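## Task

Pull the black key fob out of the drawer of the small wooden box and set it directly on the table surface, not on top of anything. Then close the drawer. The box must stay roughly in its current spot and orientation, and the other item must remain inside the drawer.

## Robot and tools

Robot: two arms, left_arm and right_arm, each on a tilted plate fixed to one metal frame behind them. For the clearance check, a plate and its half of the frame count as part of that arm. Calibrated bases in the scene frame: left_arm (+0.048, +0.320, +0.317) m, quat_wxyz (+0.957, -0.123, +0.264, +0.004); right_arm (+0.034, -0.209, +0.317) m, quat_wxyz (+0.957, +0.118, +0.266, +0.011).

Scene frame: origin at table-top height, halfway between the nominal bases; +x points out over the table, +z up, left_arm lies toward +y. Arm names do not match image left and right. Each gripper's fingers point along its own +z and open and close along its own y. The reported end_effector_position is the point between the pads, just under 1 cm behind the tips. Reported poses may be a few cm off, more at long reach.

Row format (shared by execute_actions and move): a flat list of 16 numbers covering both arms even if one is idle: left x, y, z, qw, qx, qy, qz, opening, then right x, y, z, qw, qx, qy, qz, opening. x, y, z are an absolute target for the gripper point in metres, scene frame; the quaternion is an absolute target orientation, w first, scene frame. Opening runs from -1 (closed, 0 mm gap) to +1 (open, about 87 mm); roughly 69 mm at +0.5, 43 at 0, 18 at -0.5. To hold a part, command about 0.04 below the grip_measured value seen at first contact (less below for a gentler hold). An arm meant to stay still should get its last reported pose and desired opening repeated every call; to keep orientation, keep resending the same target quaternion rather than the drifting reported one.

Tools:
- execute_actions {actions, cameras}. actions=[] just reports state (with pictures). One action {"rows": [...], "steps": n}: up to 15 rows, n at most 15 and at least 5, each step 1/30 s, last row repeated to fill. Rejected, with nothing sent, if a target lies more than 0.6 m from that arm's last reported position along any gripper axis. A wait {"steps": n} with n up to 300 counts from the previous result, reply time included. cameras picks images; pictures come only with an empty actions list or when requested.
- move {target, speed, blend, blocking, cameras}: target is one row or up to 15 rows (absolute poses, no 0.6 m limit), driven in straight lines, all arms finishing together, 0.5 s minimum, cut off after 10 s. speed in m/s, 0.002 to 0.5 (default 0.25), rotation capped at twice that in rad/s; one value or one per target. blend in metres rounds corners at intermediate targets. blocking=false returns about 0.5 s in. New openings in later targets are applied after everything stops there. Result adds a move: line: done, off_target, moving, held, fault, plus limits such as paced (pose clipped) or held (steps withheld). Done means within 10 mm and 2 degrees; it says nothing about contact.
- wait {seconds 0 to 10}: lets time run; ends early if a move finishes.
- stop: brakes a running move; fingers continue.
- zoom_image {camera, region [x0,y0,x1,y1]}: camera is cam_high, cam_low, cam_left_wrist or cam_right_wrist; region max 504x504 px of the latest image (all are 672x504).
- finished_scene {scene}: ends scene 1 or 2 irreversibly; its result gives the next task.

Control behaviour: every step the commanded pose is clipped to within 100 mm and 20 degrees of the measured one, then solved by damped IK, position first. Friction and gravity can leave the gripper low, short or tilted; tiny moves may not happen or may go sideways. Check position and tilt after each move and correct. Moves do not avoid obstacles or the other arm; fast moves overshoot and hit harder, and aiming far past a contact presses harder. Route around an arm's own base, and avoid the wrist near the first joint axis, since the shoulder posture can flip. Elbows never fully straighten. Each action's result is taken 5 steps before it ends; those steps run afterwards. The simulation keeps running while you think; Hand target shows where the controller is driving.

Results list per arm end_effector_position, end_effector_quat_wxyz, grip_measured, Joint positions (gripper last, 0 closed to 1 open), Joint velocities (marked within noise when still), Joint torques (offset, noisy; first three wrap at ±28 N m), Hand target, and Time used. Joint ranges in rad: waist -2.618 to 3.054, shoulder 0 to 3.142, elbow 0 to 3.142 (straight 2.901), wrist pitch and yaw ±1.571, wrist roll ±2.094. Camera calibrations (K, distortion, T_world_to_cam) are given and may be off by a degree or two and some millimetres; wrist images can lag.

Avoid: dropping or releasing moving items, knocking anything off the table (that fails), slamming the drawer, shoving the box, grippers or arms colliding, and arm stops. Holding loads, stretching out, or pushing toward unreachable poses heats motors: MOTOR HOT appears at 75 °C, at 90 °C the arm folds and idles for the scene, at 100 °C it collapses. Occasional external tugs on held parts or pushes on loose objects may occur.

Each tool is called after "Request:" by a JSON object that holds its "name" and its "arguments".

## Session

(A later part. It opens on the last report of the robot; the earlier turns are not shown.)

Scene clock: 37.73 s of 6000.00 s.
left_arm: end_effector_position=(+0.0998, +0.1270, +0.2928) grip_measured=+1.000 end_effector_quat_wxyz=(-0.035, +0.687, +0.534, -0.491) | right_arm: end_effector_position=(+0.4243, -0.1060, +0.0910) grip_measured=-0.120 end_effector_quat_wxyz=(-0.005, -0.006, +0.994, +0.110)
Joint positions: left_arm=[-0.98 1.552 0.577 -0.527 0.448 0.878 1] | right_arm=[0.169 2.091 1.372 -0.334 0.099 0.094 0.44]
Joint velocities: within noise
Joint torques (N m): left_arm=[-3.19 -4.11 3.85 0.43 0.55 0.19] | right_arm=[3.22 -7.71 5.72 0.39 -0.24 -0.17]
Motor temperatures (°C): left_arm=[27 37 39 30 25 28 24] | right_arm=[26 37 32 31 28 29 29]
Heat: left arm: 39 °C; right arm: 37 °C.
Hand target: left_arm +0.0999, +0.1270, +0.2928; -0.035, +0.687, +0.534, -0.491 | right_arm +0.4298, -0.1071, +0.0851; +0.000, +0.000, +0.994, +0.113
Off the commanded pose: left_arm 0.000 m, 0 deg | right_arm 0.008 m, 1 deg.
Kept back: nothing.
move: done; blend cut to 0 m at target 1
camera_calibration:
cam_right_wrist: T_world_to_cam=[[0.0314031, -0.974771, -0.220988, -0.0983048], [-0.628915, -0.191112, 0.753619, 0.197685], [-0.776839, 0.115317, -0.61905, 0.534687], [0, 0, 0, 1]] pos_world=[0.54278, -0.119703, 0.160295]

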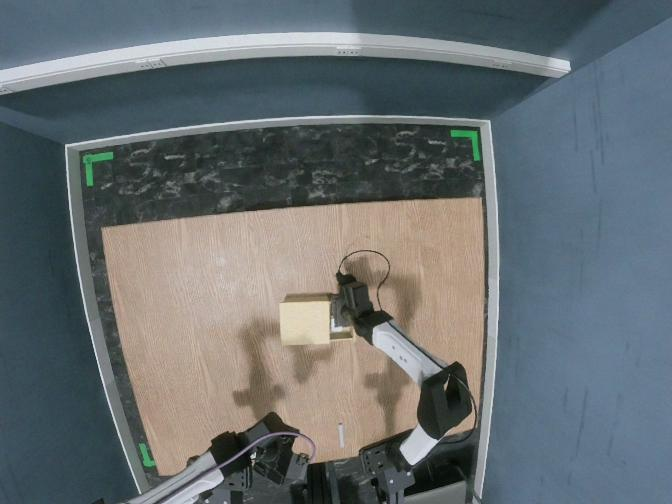

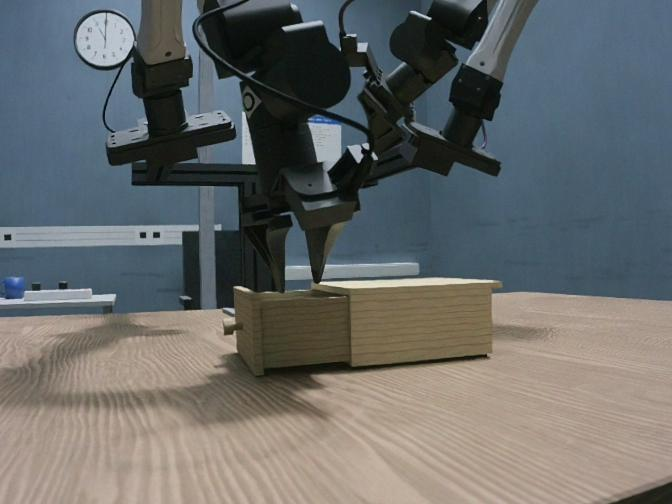

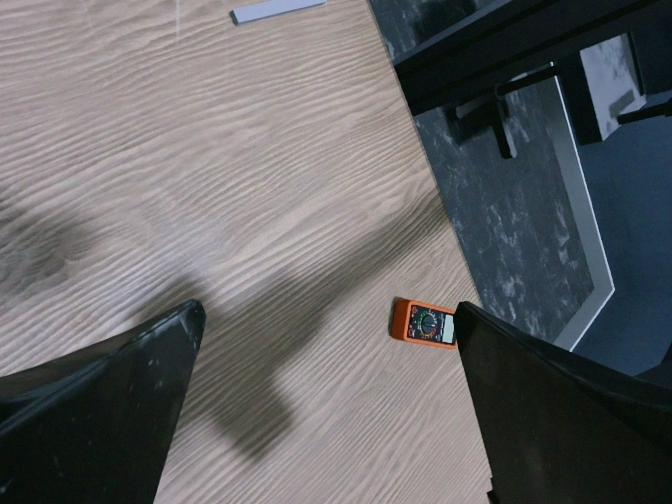

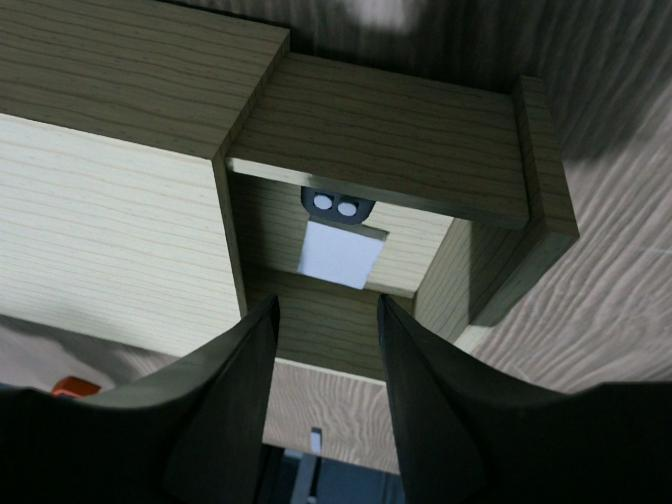

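Request:
{"name": "move", "arguments": {"target": [0.0998,0.1270,0.2928,-0.035,0.687,0.534,-0.491,1, 0.430,-0.0955,0.031,0,0,0.9936,0.1132,-0.12], "speed": 0.07}}

Request:
{"name": "zoom_image", "arguments": {"camera": "cam_low", "region": [200, 180, 400, 380]}}

Scene clock: 39.63 s of 6000.00 s.
left_arm: end_effector_position=(+0.0998, +0.1270, +0.2928) grip_measured=+1.000 end_effector_quat_wxyz=(-0.035, +0.687, +0.534, -0.491) | right_arm: end_effector_position=(+0.4224, -0.0995, +0.0436) grip_measured=-0.120 end_effector_quat_wxyz=(-0.014, -0.001, +0.994, +0.105)
Joint positions: left_arm=[-0.98 1.552 0.577 -0.527 0.448 0.878 1] | right_arm=[0.151 2.252 1.458 -0.274 0.098 0.092 0.44]
Joint velocities: within noise
Joint torques (N m): left_arm=[-3.22 -4.07 3.81 0.42 0.54 0.19] | right_arm=[3.88 -6.52 6.01 0.6 -0.29 -0.27]
Motor temperatures (°C): left_arm=[27 37 39 30 25 28 24] | right_arm=[26 37 32 31 28 29 29]
Heat: left arm: 39 °C; right arm: 37 °C.
Hand target: left_arm +0.0999, +0.1270, +0.2928; -0.035, +0.687, +0.534, -0.491 | right_arm +0.4296, -0.0960, +0.0318; +0.000, +0.000, +0.994, +0.113
Off the commanded pose: left_arm 0.000 m, 0 deg | right_arm 0.015 m, 2 deg.
Kept back: nothing.
move: off_target (right_arm)
camera_calibration:
cam_right_wrist: T_world_to_cam=[[0.0190115, -0.977117, -0.211853, -0.0978338], [-0.616727, -0.178238, 0.766732, 0.229078], [-0.786947, 0.116079, -0.606003, 0.506843], [0, 0, 0, 1]] pos_world=[0.541998, -0.113598, 0.110781]

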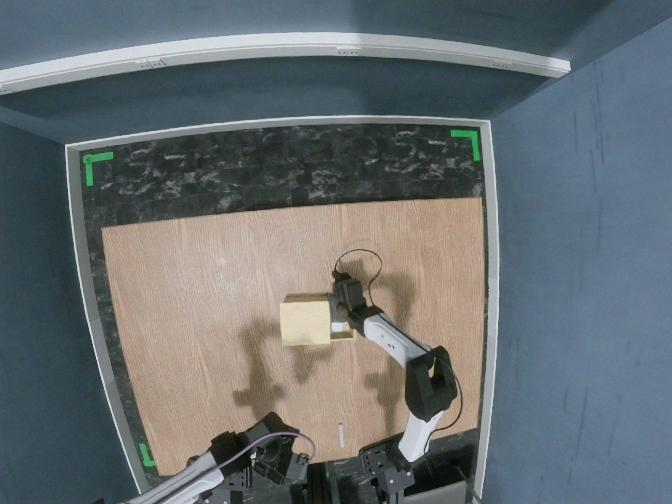

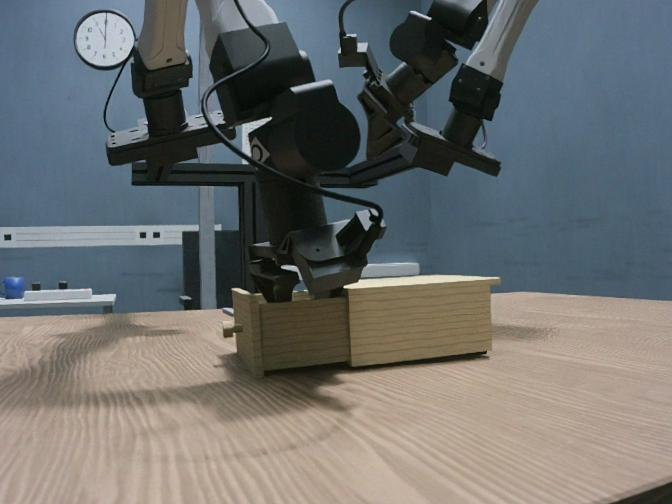

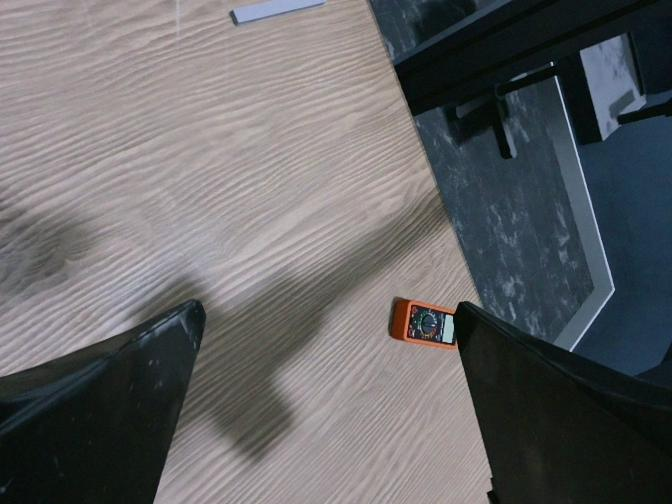

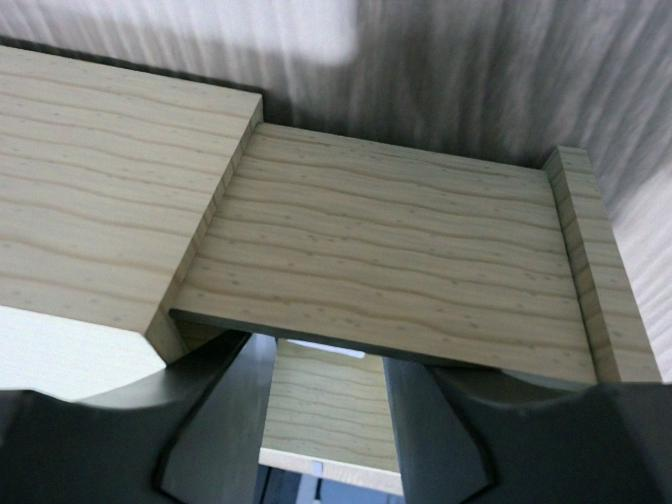

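Scaled by 2.520 from the camera's 672x504 image, which has a finer 960x720 frame.

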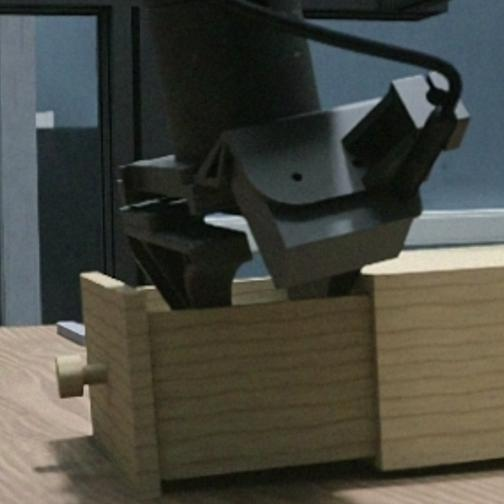

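Request:
{"name": "zoom_image", "arguments": {"camera": "cam_right_wrist", "region": [60, 290, 300, 450]}}

Request:
{"name": "zoom_image", "arguments": {"camera": "cam_right_wrist", "region": [380, 330, 672, 450]}}

Scaled by 2.100 from the camera's 672x504 image, which has a finer 960x720 frame.

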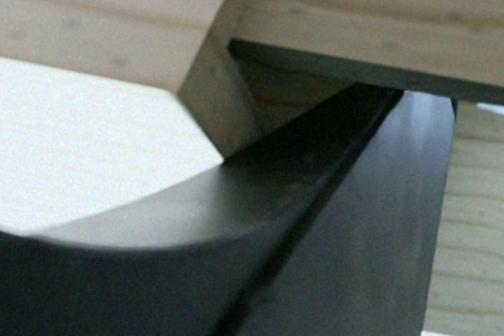

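Scaled by 1.726 from the camera's 672x504 image, which has a finer 960x720 frame.

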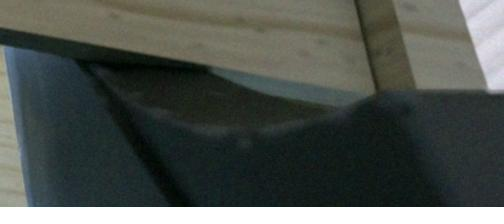

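Request:
{"name": "move", "arguments": {"target": [[0.0998,0.1270,0.2928,-0.035,0.687,0.534,-0.491,1, 0.430,-0.107,0.075,0,0,0.9936,0.1132,-1],[0.0998,0.1270,0.2928,-0.035,0.687,0.534,-0.491,1, 0.434,-0.098,0.085,0,0,0.9781,0.2079,-1],[0.0998,0.1270,0.2928,-0.035,0.687,0.534,-0.491,1, 0.434,-0.070,0.028,0,0,0.9781,0.2079,-1]], "speed": [0.15,0.2,0.08], "blend": [0.005,0,0]}}

Request:
{"name": "zoom_image", "arguments": {"camera": "cam_low", "region": [200, 180, 400, 380]}}

Scene clock: 45.50 s of 6000.00 s.
left_arm: end_effector_position=(+0.0998, +0.1270, +0.2928) grip_measured=+1.000 end_effector_quat_wxyz=(-0.035, +0.687, +0.534, -0.491) | right_arm: end_effector_position=(+0.4241, -0.0756, +0.0424) grip_measured=-0.973 end_effector_quat_wxyz=(-0.021, -0.003, +0.978, +0.209)
Joint positions: left_arm=[-0.98 1.552 0.577 -0.527 0.448 0.878 1] | right_arm=[0.118 2.29 1.495 -0.272 -0.129 0.058 0.013]
Joint velocities: within noise
Joint torques (N m): left_arm=[-3.23 -4.08 3.81 0.44 0.55 0.2] | right_arm=[4.82 -6.41 5.97 0.8 -0.11 -0.1]
Motor temperatures (°C): left_arm=[27 37 39 30 25 28 24] | right_arm=[26 37 32 31 28 29 29]
Heat: left arm: 39 °C; right arm: 37 °C.
Hand target: left_arm +0.0999, +0.1270, +0.2928; -0.035, +0.687, +0.534, -0.491 | right_arm +0.4333, -0.0704, +0.0292; +0.000, +0.000, +0.978, +0.208
Off the commanded pose: left_arm 0.000 m, 0 deg | right_arm 0.018 m, 2 deg.
Kept back: nothing.
move: off_target (right_arm)
camera_calibration:
cam_right_wrist: T_world_to_cam=[[0.0171559, -0.911103, -0.411821, -0.0604754], [-0.605831, -0.337134, 0.720631, 0.220636], [-0.795408, 0.237131, -0.557759, 0.51537], [0, 0, 0, 1]] pos_world=[0.544636, -0.102925, 0.10355]

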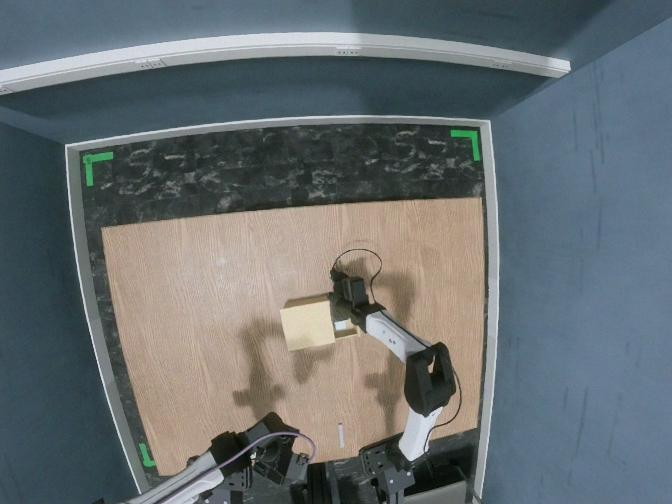

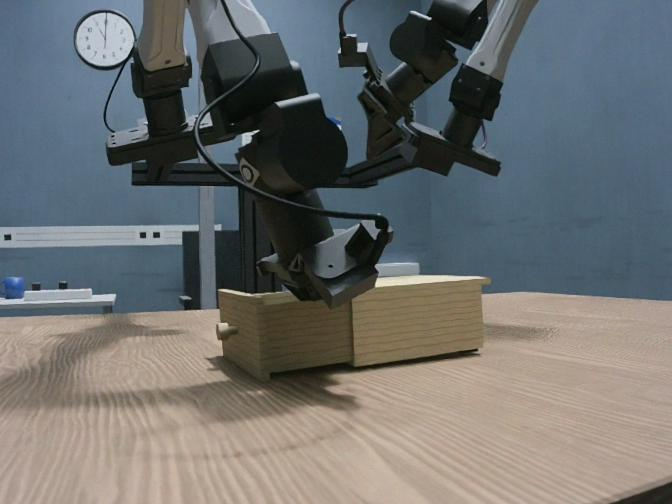

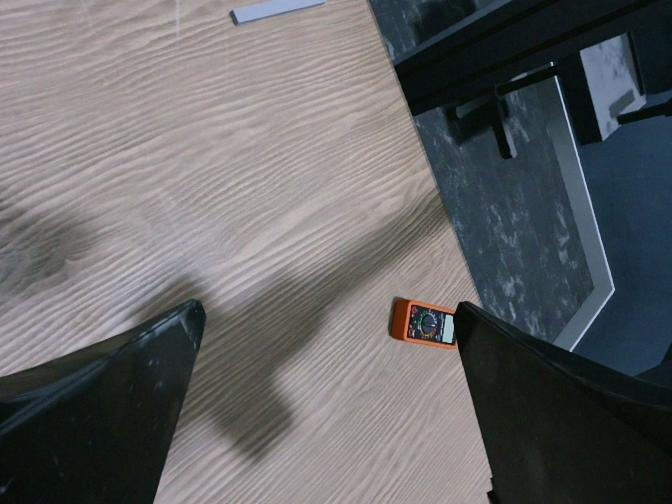

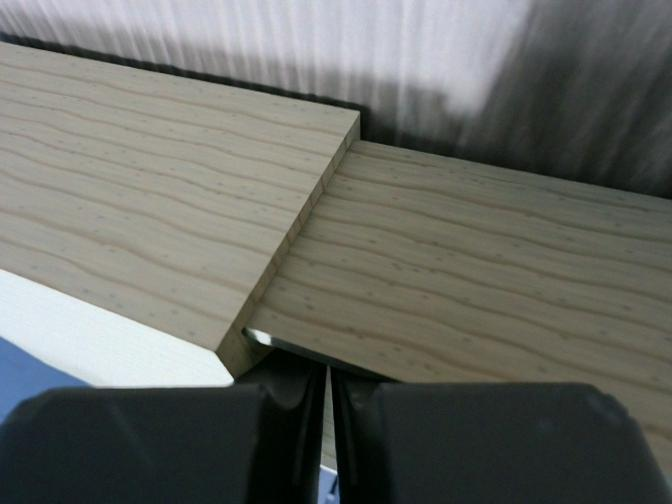

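Scaled by 2.520 from the camera's 672x504 image, which has a finer 960x720 frame.

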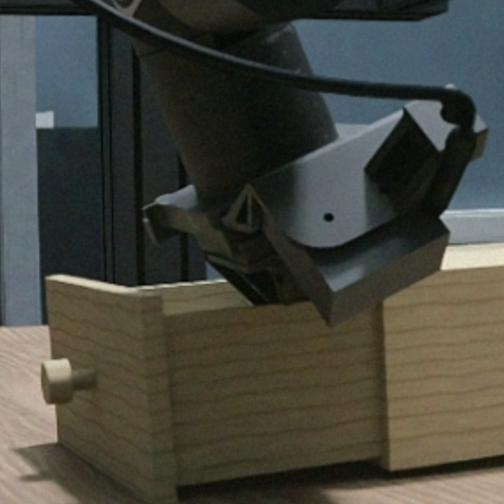

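Request:
{"name": "move", "arguments": {"target": [[0.0998,0.1270,0.2928,-0.035,0.687,0.534,-0.491,1,0.430,-0.098,0.085,-0.021,-0.003,0.978,0.209,-1],[0.0998,0.1270,0.2928,-0.035,0.687,0.534,-0.491,1,0.36,-0.125,0.15,0.2354,-0.0147,0.9644,0.1202,-1]], "speed": 0.2, "blend": [0.02,0]}}

Scene clock: 50.20 s of 6000.00 s.
left_arm: end_effector_position=(+0.0998, +0.1270, +0.2928) grip_measured=+1.000 end_effector_quat_wxyz=(-0.035, +0.687, +0.534, -0.491) | right_arm: end_effector_position=(+0.3506, -0.1253, +0.1417) grip_measured=-0.973 end_effector_quat_wxyz=(+0.214, -0.012, +0.969, +0.122)
Joint positions: left_arm=[-0.98 1.552 0.577 -0.527 0.448 0.878 1] | right_arm=[0.202 1.647 0.481 0.552 0.118 0.008 0.013]
Joint velocities: within noise
Joint torques (N m): left_arm=[-3.19 -4.03 3.81 0.43 0.54 0.18] | right_arm=[3.62 -7.72 1.96 1.13 -0.03 -0.27]
Motor temperatures (°C): left_arm=[27 37 39 30 25 27 23] | right_arm=[26 38 32 31 28 29 29]
Heat: left arm: 39 °C; right arm: 38 °C.
Hand target: left_arm +0.0999, +0.1270, +0.2928; -0.035, +0.687, +0.534, -0.491 | right_arm +0.3599, -0.1249, +0.1498; +0.235, -0.015, +0.964, +0.120
Off the commanded pose: left_arm 0.000 m, 0 deg | right_arm 0.013 m, 2 deg.
Kept back: nothing.
move: off_target (right_arm)
camera_calibration:
cam_right_wrist: T_world_to_cam=[[0.0950183, -0.970039, -0.223597, -0.124925], [-0.895861, -0.181263, 0.40568, 0.253562], [-0.434056, 0.161765, -0.886244, 0.434485], [0, 0, 0, 1]] pos_world=[0.427617, -0.145505, 0.254262]

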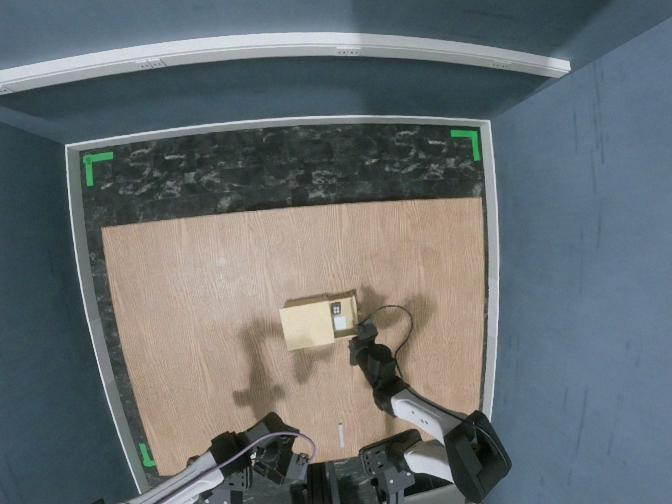

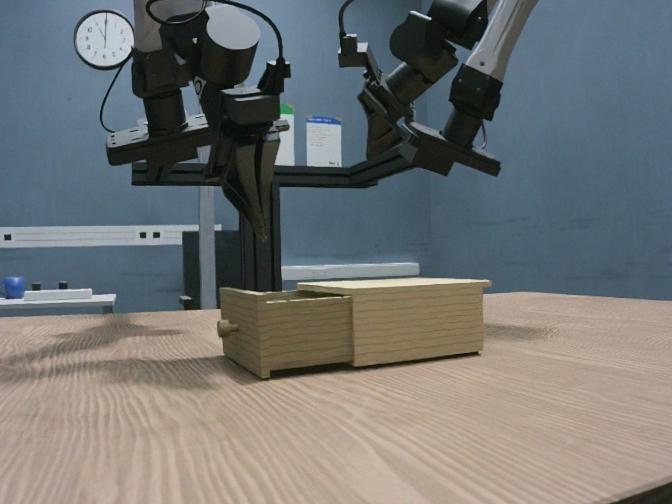

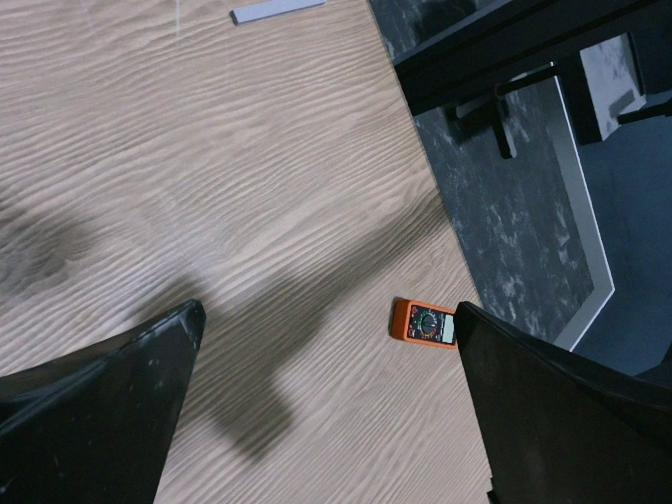

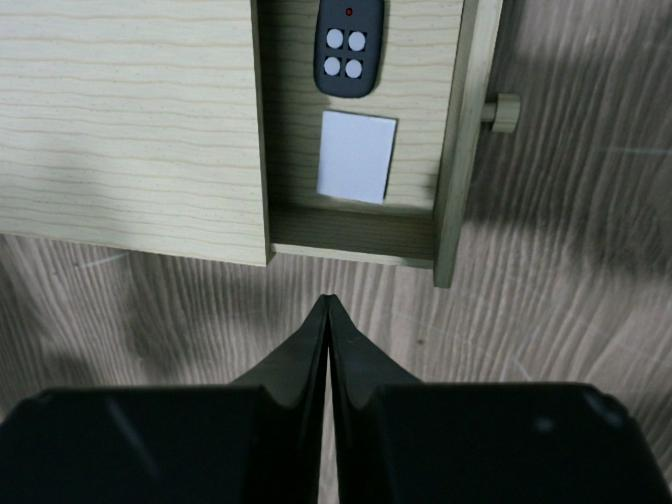

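Request:
{"name": "move", "arguments": {"target": [0.0998,0.1270,0.2928,-0.035,0.687,0.534,-0.491,1,0.402,-0.116,0.101,0.2063,0.0200,0.9558,0.2084,-1], "speed": 0.2, "cameras": ["cam_right_wrist"]}}

Scene clock: 54.77 s of 6000.00 s.
left_arm: end_effector_position=(+0.0998, +0.1270, +0.2928) grip_measured=+1.000 end_effector_quat_wxyz=(-0.035, +0.687, +0.534, -0.491) | right_arm: end_effector_position=(+0.4044, -0.1162, +0.1062) grip_measured=-0.973 end_effector_quat_wxyz=(+0.215, +0.015, +0.955, +0.204)
Joint positions: left_arm=[-0.98 1.552 0.577 -0.527 0.448 0.878 1] | right_arm=[0.074 1.87 0.726 0.548 -0.138 0.023 0.013]
Joint velocities: within noise
Joint torques (N m): left_arm=[-3.19 -4.05 3.81 0.43 0.54 0.18] | right_arm=[2.1 -5.64 3.4 0.89 -0.33 -0.09]
Motor temperatures (°C): left_arm=[27 37 39 30 25 27 23] | right_arm=[26 38 31 31 28 29 29]
Heat: left arm: 39 °C; right arm: 38 °C.
Hand target: left_arm +0.0999, +0.1270, +0.2928; -0.035, +0.687, +0.534, -0.491 | right_arm +0.4019, -0.1160, +0.1012; +0.206, +0.020, +0.956, +0.208
Off the commanded pose: left_arm 0.000 m, 0 deg | right_arm 0.006 m, 1 deg.
Kept back: nothing.
move: done
camera_calibration:
cam_right_wrist: T_world_to_cam=[[0.0789153, -0.918111, -0.388386, -0.0991014], [-0.899077, -0.233844, 0.370105, 0.316813], [-0.430619, 0.319982, -0.843907, 0.437404], [0, 0, 0, 1]] pos_world=[0.481014, -0.156863, 0.213385]
Images, in order (width x height): cam_right_wrist 672x504.

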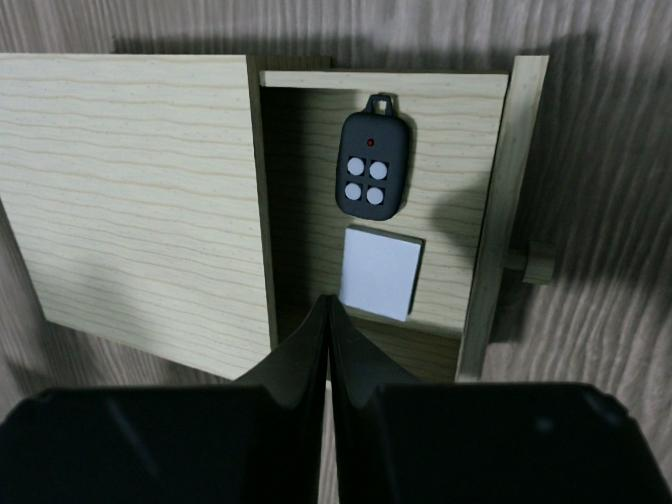

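Request:
{"name": "move", "arguments": {"target": [[0.0998,0.1270,0.2928,-0.035,0.687,0.534,-0.491,1,0.433,-0.083,0.025,0.2063,0.0200,0.9558,0.2084,-1],[0.0998,0.1270,0.2928,-0.035,0.687,0.534,-0.491,1,0.433,-0.098,0.025,0.2116,0.0010,0.9694,0.1246,-1],[0.0998,0.1270,0.2928,-0.035,0.687,0.534,-0.491,1,0.404,-0.111,0.082,0.2116,0.0010,0.9694,0.1246,-0.08]], "speed": [0.12,0.06,0.15], "cameras": ["cam_right_wrist","cam_high"]}}

Scene clock: 59.73 s of 6000.00 s.
left_arm: end_effector_position=(+0.0998, +0.1270, +0.2928) grip_measured=+1.000 end_effector_quat_wxyz=(-0.035, +0.687, +0.534, -0.491) | right_arm: end_effector_position=(+0.3986, -0.1120, +0.0720) grip_measured=-0.080 end_effector_quat_wxyz=(+0.202, +0.005, +0.971, +0.126)
Joint positions: left_arm=[-0.98 1.552 0.577 -0.527 0.448 0.878 1] | right_arm=[0.146 2.009 0.784 0.594 0.072 0.016 0.46]
Joint velocities: within noise
Joint torques (N m): left_arm=[-3.26 -4.1 3.81 0.43 0.54 0.18] | right_arm=[4.71 -9.99 0.98 0.82 -0.05 -0.2]
Motor temperatures (°C): left_arm=[27 37 39 30 25 27 23] | right_arm=[26 38 31 31 28 29 29]
Heat: left arm: 39 °C; right arm: 38 °C.
Hand target: left_arm +0.0999, +0.1270, +0.2928; -0.035, +0.687, +0.534, -0.491 | right_arm +0.4039, -0.1110, +0.0816; +0.212, +0.001, +0.969, +0.125
Off the commanded pose: left_arm 0.000 m, 0 deg | right_arm 0.011 m, 1 deg.
Kept back: nothing.
move: off_target (right_arm); target 3's new opening was sent with right_arm's hand 0.011 m and 1 deg from that target
camera_calibration:
cam_right_wrist: T_world_to_cam=[[0.0598802, -0.969072, -0.239402, -0.116997], [-0.888657, -0.160988, 0.429385, 0.324942], [-0.454645, 0.187035, -0.870813, 0.401282], [0, 0, 0, 1]] pos_world=[0.478208, -0.13612, 0.181907]
Images, in order (width x height): cam_high 672x504, cam_right_wrist 672x504.

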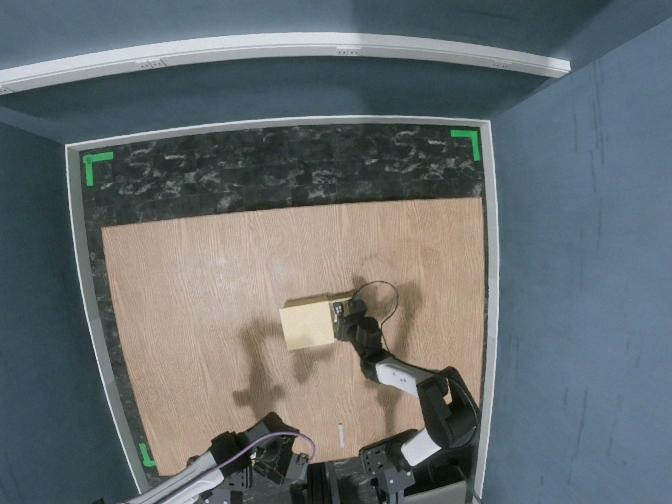

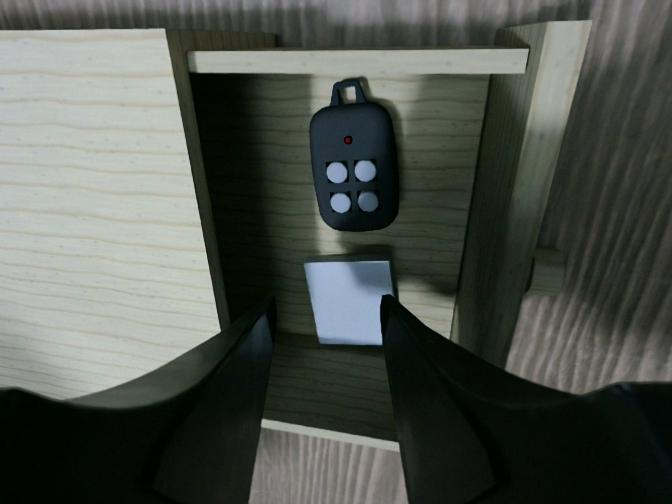

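Request:
{"name": "move", "arguments": {"target": [0.0998,0.1270,0.2928,-0.035,0.687,0.534,-0.491,1,0.421,-0.1138,0.088,0.1041,-0.0867,0.9907,0.0091,-0.12], "speed": 0.2, "cameras": ["cam_right_wrist"]}}

Scene clock: 62.60 s of 6000.00 s.
left_arm: end_effector_position=(+0.0998, +0.1270, +0.2928) grip_measured=+1.000 end_effector_quat_wxyz=(-0.035, +0.687, +0.534, -0.491) | right_arm: end_effector_position=(+0.4210, -0.1179, +0.0891) grip_measured=-0.120 end_effector_quat_wxyz=(+0.107, -0.077, +0.991, +0.012)
Joint positions: left_arm=[-0.98 1.552 0.577 -0.527 0.448 0.878 1] | right_arm=[0.25 2.009 1.102 0.046 0.349 -0.051 0.44]
Joint velocities: within noise
Joint torques (N m): left_arm=[-3.19 -4.05 3.82 0.44 0.54 0.2] | right_arm=[5.52 -7.31 5.16 0.47 0.11 -0.25]
Motor temperatures (°C): left_arm=[27 37 39 30 25 27 23] | right_arm=[26 38 31 31 28 29 29]
Heat: left arm: 39 °C; right arm: 38 °C.
Hand target: left_arm +0.0999, +0.1270, +0.2928; -0.035, +0.687, +0.534, -0.491 | right_arm +0.4210, -0.1139, +0.0880; +0.104, -0.087, +0.991, +0.009
Off the commanded pose: left_arm 0.000 m, 0 deg | right_arm 0.004 m, 1 deg.
Kept back: nothing.
move: done
camera_calibration:
cam_right_wrist: T_world_to_cam=[[0.175637, -0.984447, -0.00389889, -0.191469], [-0.775538, -0.140803, 0.615398, 0.274805], [-0.606376, -0.105063, -0.788207, 0.449602], [0, 0, 0, 1]] pos_world=[0.519378, -0.102561, 0.184518]
Images, in order (width x height): cam_right_wrist 672x504.

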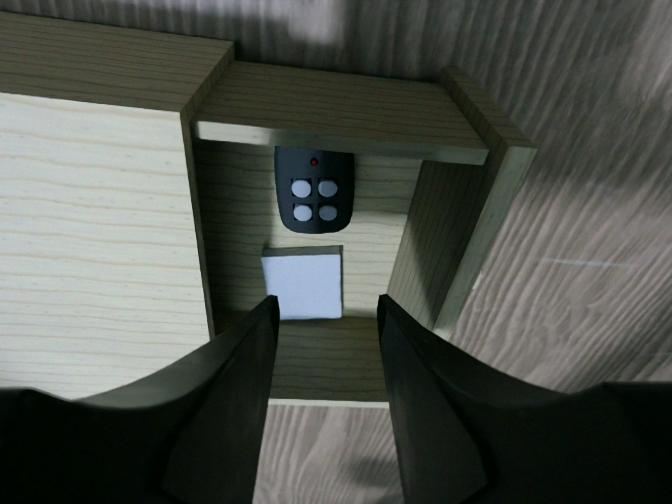

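Request:
{"name": "move", "arguments": {"target": [[0.0998,0.1270,0.2928,-0.035,0.687,0.534,-0.491,1,0.4175,-0.1115,0.082,0.1004,-0.0777,0.9906,0.0519,-0.12],[0.0998,0.1270,0.2928,-0.035,0.687,0.534,-0.491,1,0.428,-0.1055,0.027,0.1004,-0.0777,0.9906,0.0519,-0.12]], "speed": [0.15,0.07], "blend": [0.01,0], "cameras": ["cam_right_wrist","cam_high","cam_low"]}}

Scene clock: 65.00 s of 6000.00 s.
left_arm: end_effector_position=(+0.0998, +0.1270, +0.2928) grip_measured=+1.000 end_effector_quat_wxyz=(-0.035, +0.687, +0.534, -0.491) | right_arm: end_effector_position=(+0.4248, -0.1100, +0.0330) grip_measured=-0.120 end_effector_quat_wxyz=(+0.095, -0.078, +0.992, +0.042)
Joint positions: left_arm=[-0.98 1.552 0.577 -0.527 0.448 0.878 1] | right_arm=[0.192 2.207 1.225 0.111 0.25 -0.084 0.44]
Joint velocities: within noise
Joint torques (N m): left_arm=[-3.25 -4.08 3.81 0.44 0.55 0.18] | right_arm=[4.27 -7.13 4.51 0.68 -0.26 -0.21]
Motor temperatures (°C): left_arm=[27 37 39 30 25 27 23] | right_arm=[26 38 31 31 28 29 29]
Heat: left arm: 39 °C; right arm: 38 °C.
Hand target: left_arm +0.0999, +0.1270, +0.2928; -0.035, +0.687, +0.534, -0.491 | right_arm +0.4278, -0.1055, +0.0273; +0.100, -0.078, +0.991, +0.052
Off the commanded pose: left_arm 0.000 m, 0 deg | right_arm 0.008 m, 1 deg.
Kept back: nothing.
move: done
camera_calibration:
cam_right_wrist: T_world_to_cam=[[0.182808, -0.980859, -0.0670606, -0.185071], [-0.756245, -0.183876, 0.62792, 0.299979], [-0.628232, -0.0640744, -0.775383, 0.421843], [0, 0, 0, 1]] pos_world=[0.525705, -0.0993407, 0.126316]
Images, in order (width x height): cam_high 672x504, cam_low 672x504, cam_right_wrist 672x504.

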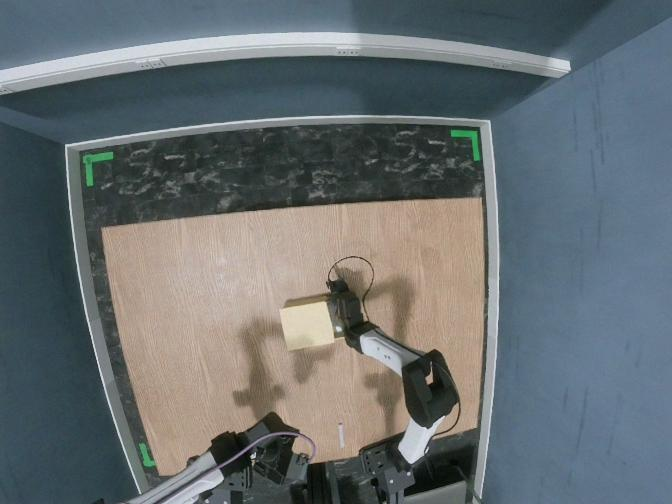

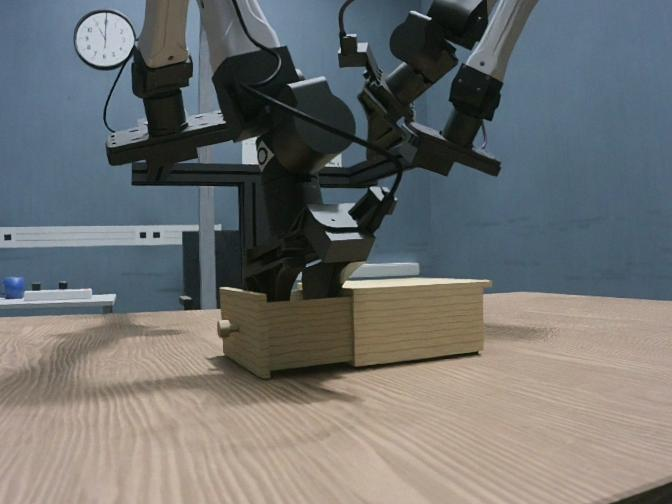

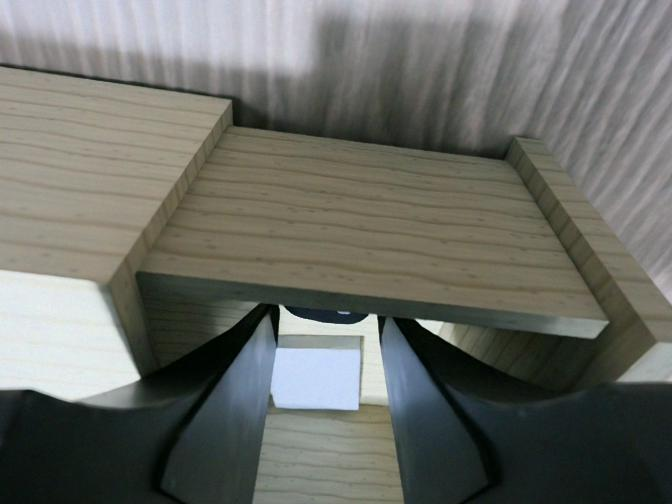

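Request:
{"name": "move", "arguments": {"target": [[0.0998,0.1270,0.2928,-0.035,0.687,0.534,-0.491,1,0.433,-0.1055,0.0235,0.1004,-0.0777,0.9906,0.0519,-0.12],[0.0998,0.1270,0.2928,-0.035,0.687,0.534,-0.491,1,0.4332,-0.1055,0.0235,0.1004,-0.0777,0.9906,0.0519,-0.40]], "speed": 0.07, "cameras": ["cam_right_wrist"]}}

Scene clock: 66.47 s of 6000.00 s.
left_arm: end_effector_position=(+0.0998, +0.1270, +0.2928) grip_measured=+1.000 end_effector_quat_wxyz=(-0.035, +0.687, +0.534, -0.491) | right_arm: end_effector_position=(+0.4331, -0.1097, +0.0303) grip_measured=-0.159 end_effector_quat_wxyz=(+0.101, -0.074, +0.991, +0.042)
Joint positions: left_arm=[-0.98 1.552 0.577 -0.527 0.448 0.878 1] | right_arm=[0.188 2.222 1.254 0.111 0.248 -0.084 0.42]
Joint velocities: within noise
Joint torques (N m): left_arm=[-3.25 -4.05 3.81 0.44 0.53 0.18] | right_arm=[4.19 -6.89 4.85 0.64 -0.31 -0.25]
Motor temperatures (°C): left_arm=[27 37 39 30 25 27 23] | right_arm=[26 38 31 31 28 29 29]
Heat: left arm: 39 °C; right arm: 38 °C.
Hand target: left_arm +0.0999, +0.1270, +0.2928; -0.035, +0.687, +0.534, -0.491 | right_arm +0.4331, -0.1056, +0.0238; +0.101, -0.078, +0.991, +0.052
Off the commanded pose: left_arm 0.000 m, 0 deg | right_arm 0.008 m, 1 deg.
Kept back: nothing.
move: done
camera_calibration:
cam_right_wrist: T_world_to_cam=[[0.176323, -0.982112, -0.0660794, -0.183871], [-0.765267, -0.178995, 0.618326, 0.312754], [-0.619093, -0.0584569, -0.783139, 0.421948], [0, 0, 0, 1]] pos_world=[0.532987, -0.0999347, 0.12491]
Images, in order (width x height): cam_right_wrist 672x504.

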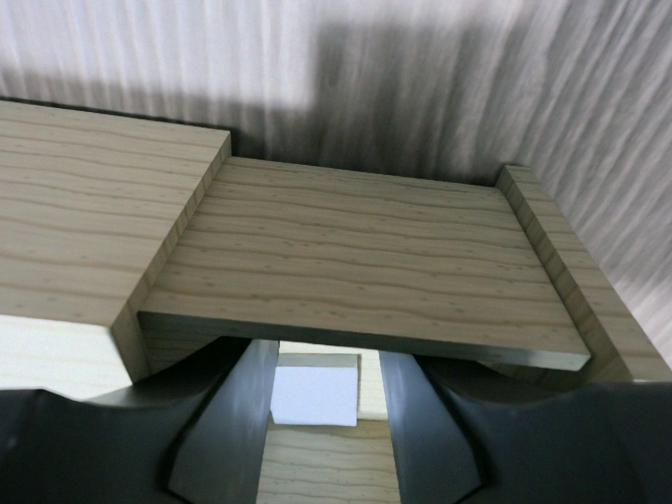

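Request:
{"name": "move", "arguments": {"target": [[0.0998,0.1270,0.2928,-0.035,0.687,0.534,-0.491,1,0.417,-0.113,0.100,0.1004,-0.0777,0.9906,0.0519,-0.40],[0.0998,0.1270,0.2928,-0.035,0.687,0.534,-0.491,1,0.440,-0.155,0.118,0.1004,-0.0777,0.9906,0.0519,-0.40],[0.0998,0.1270,0.2928,-0.035,0.687,0.534,-0.491,1,0.490,-0.228,0.090,0.1004,-0.0777,0.9906,0.0519,-0.40],[0.0998,0.1270,0.2928,-0.035,0.687,0.534,-0.491,1,0.500,-0.230,0.030,0.1004,-0.0777,0.9906,0.0519,-0.40]], "speed": [0.12,0.25,0.25,0.12], "blend": [0.02,0.03,0.03,0], "cameras": ["cam_right_wrist","cam_low"]}}

Scene clock: 71.33 s of 6000.00 s.
left_arm: end_effector_position=(+0.0998, +0.1270, +0.2928) grip_measured=+1.000 end_effector_quat_wxyz=(-0.035, +0.687, +0.534, -0.491) | right_arm: end_effector_position=(+0.4969, -0.2278, +0.0354) grip_measured=-0.159 end_effector_quat_wxyz=(+0.097, -0.076, +0.991, +0.050)
Joint positions: left_arm=[-0.98 1.552 0.577 -0.527 0.448 0.878 1] | right_arm=[-0.078 2.206 1.525 -0.156 0.057 -0.286 0.42]
Joint velocities: within noise
Joint torques (N m): left_arm=[-3.23 -4.11 3.81 0.44 0.55 0.19] | right_arm=[2.14 -8.73 6.31 0.56 -0.22 -0.22]
Motor temperatures (°C): left_arm=[27 38 39 30 25 27 23] | right_arm=[26 39 31 31 28 29 29]
Heat: left arm: 39 °C; right arm: 39 °C.
Hand target: left_arm +0.0999, +0.1270, +0.2928; -0.035, +0.687, +0.534, -0.491 | right_arm +0.4998, -0.2300, +0.0302; +0.100, -0.078, +0.991, +0.052
Off the commanded pose: left_arm 0.000 m, 0 deg | right_arm 0.007 m, 0 deg.
Kept back: nothing.
move: done; blend cut to 0.0256 m at target 2
camera_calibration:
cam_right_wrist: T_world_to_cam=[[0.181143, -0.980112, -0.0810372, -0.312149], [-0.758782, -0.191706, 0.622494, 0.331049], [-0.62565, -0.0512708, -0.778418, 0.463196], [0, 0, 0, 1]] pos_world=[0.597536, -0.218728, 0.129188]
Images, in order (width x height): cam_low 672x504, cam_right_wrist 672x504.

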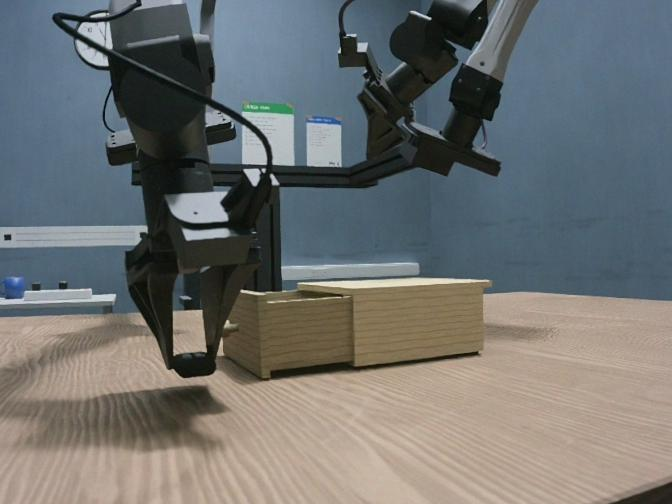

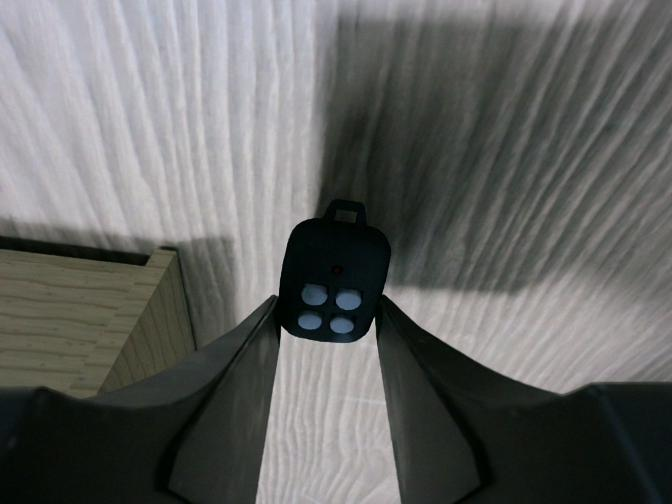

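Request:
{"name": "move", "arguments": {"target": [0.0998,0.1270,0.2928,-0.035,0.687,0.534,-0.491,1,0.502,-0.230,0.014,0.1004,-0.0777,0.9906,0.0519,-0.40], "speed": 0.06, "cameras": ["cam_low"]}}

Scene clock: 72.33 s of 6000.00 s.
left_arm: end_effector_position=(+0.0998, +0.1270, +0.2928) grip_measured=+1.000 end_effector_quat_wxyz=(-0.035, +0.687, +0.534, -0.491) | right_arm: end_effector_position=(+0.4965, -0.2268, +0.0204) grip_measured=-0.159 end_effector_quat_wxyz=(+0.092, -0.077, +0.991, +0.051)
Joint positions: left_arm=[-0.98 1.552 0.577 -0.527 0.448 0.878 1] | right_arm=[-0.082 2.259 1.566 -0.154 0.053 -0.29 0.42]
Joint velocities: within noise
Joint torques (N m): left_arm=[-3.25 -4.07 3.82 0.43 0.55 0.19] | right_arm=[2.17 -8.59 6.3 0.66 -0.24 -0.27]
Motor temperatures (°C): left_arm=[27 38 39 30 25 27 23] | right_arm=[26 39 31 31 28 29 29]
Heat: left arm: 39 °C; right arm: 39 °C.
Hand target: left_arm +0.0999, +0.1270, +0.2928; -0.035, +0.687, +0.534, -0.491 | right_arm +0.5017, -0.2301, +0.0142; +0.100, -0.078, +0.991, +0.052
Off the commanded pose: left_arm 0.000 m, 0 deg | right_arm 0.009 m, 1 deg.
Kept back: nothing.
move: done
Images, in order (width x height): cam_low 672x504.

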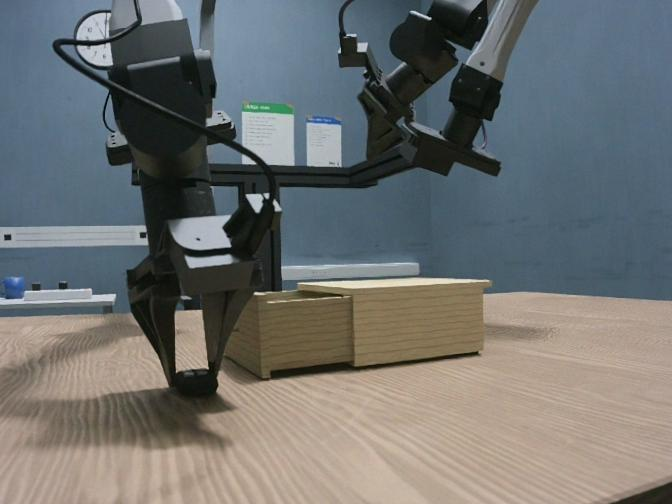

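Request:
{"name": "move", "arguments": {"target": [[0.0998,0.1270,0.2928,-0.035,0.687,0.534,-0.491,1,0.502,-0.230,0.011,0.1004,-0.0777,0.9906,0.0519,-0.40],[0.0998,0.1270,0.2928,-0.035,0.687,0.534,-0.491,1,0.502,-0.230,0.0112,0.1004,-0.0777,0.9906,0.0519,0.1],[0.0998,0.1270,0.2928,-0.035,0.687,0.534,-0.491,1,0.486,-0.240,0.090,0.1004,-0.0777,0.9906,0.0519,0.1],[0.0998,0.1270,0.2928,-0.035,0.687,0.534,-0.491,1,0.400,-0.232,0.090,0.0925,-0.0197,0.9710,0.2194,-1],[0.0998,0.1270,0.2928,-0.035,0.687,0.534,-0.491,1,0.385,-0.222,0.047,0.0925,-0.0197,0.9710,0.2194,-1]], "speed": [0.05,0.05,0.15,0.25,0.2], "blend": [0,0,0.02,0.0,0], "cameras": ["cam_low","cam_high","cam_right_wrist"]}}

Scene clock: 78.17 s of 6000.00 s.
left_arm: end_effector_position=(+0.0998, +0.1270, +0.2928) grip_measured=+1.000 end_effector_quat_wxyz=(-0.035, +0.687, +0.534, -0.491) | right_arm: end_effector_position=(+0.3867, -0.2239, +0.0512) grip_measured=-0.973 end_effector_quat_wxyz=(+0.091, -0.018, +0.972, +0.216)
Joint positions: left_arm=[-0.98 1.552 0.577 -0.527 0.448 0.878 1] | right_arm=[-0.259 2.031 1.057 0.044 -0.374 -0.294 0.013]
Joint velocities: within noise
Joint torques (N m): left_arm=[-3.19 -4.15 3.81 0.44 0.54 0.2] | right_arm=[1.43 -7.05 2.22 0.41 -0.4 -0.25]
Motor temperatures (°C): left_arm=[27 38 39 29 25 27 23] | right_arm=[26 40 31 31 28 29 29]
Heat: left arm: 39 °C; right arm: 40 °C.
Hand target: left_arm +0.0999, +0.1270, +0.2928; -0.035, +0.687, +0.534, -0.491 | right_arm +0.3849, -0.2220, +0.0471; +0.092, -0.020, +0.971, +0.219
Off the commanded pose: left_arm 0.000 m, 0 deg | right_arm 0.005 m, 1 deg.
Kept back: nothing.
move: done; target 4's new opening was sent with right_arm's hand 0.021 m and 4 deg from that target
camera_calibration:
cam_right_wrist: T_world_to_cam=[[0.0946149, -0.905572, -0.413507, -0.219885], [-0.756215, -0.33552, 0.561752, 0.20823], [-0.647446, 0.25955, -0.716552, 0.481656], [0, 0, 0, 1]] pos_world=[0.490118, -0.25427, 0.137235]
Images, in order (width x height): cam_high 672x504, cam_low 672x504, cam_right_wrist 672x504.

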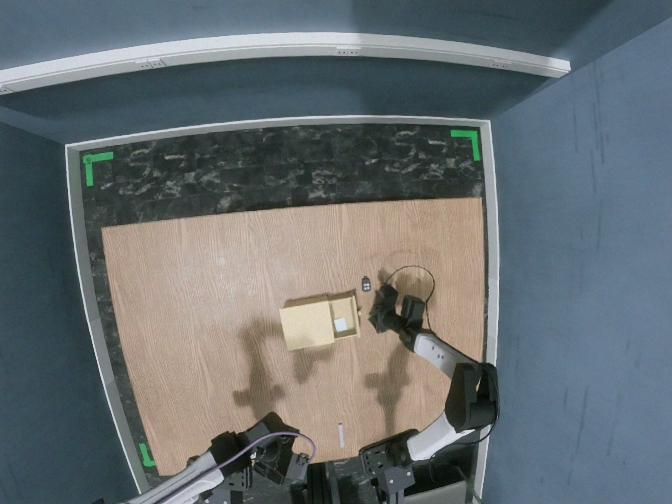

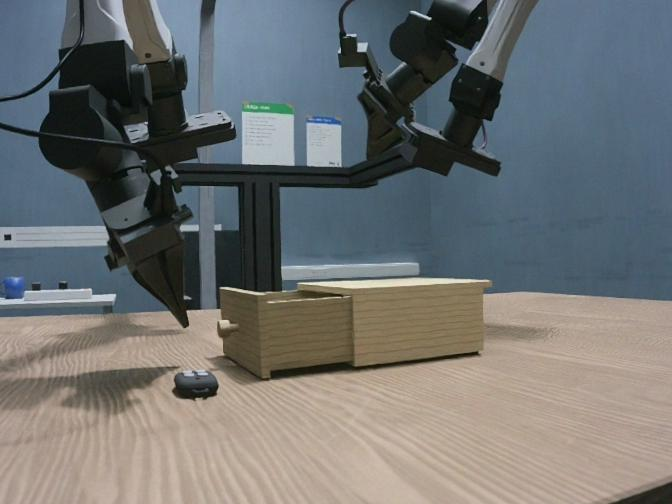

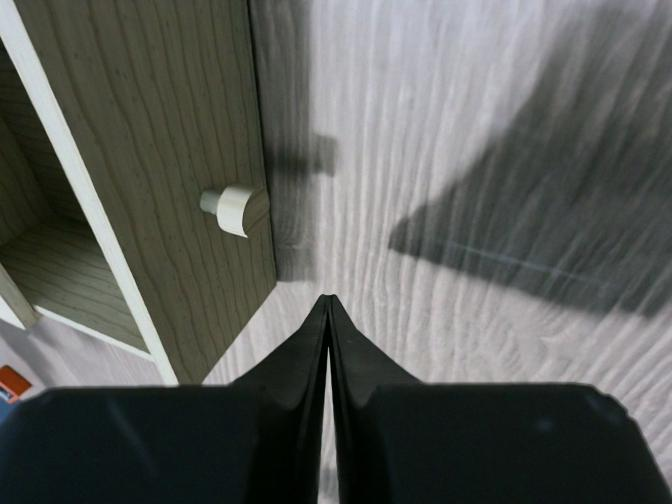

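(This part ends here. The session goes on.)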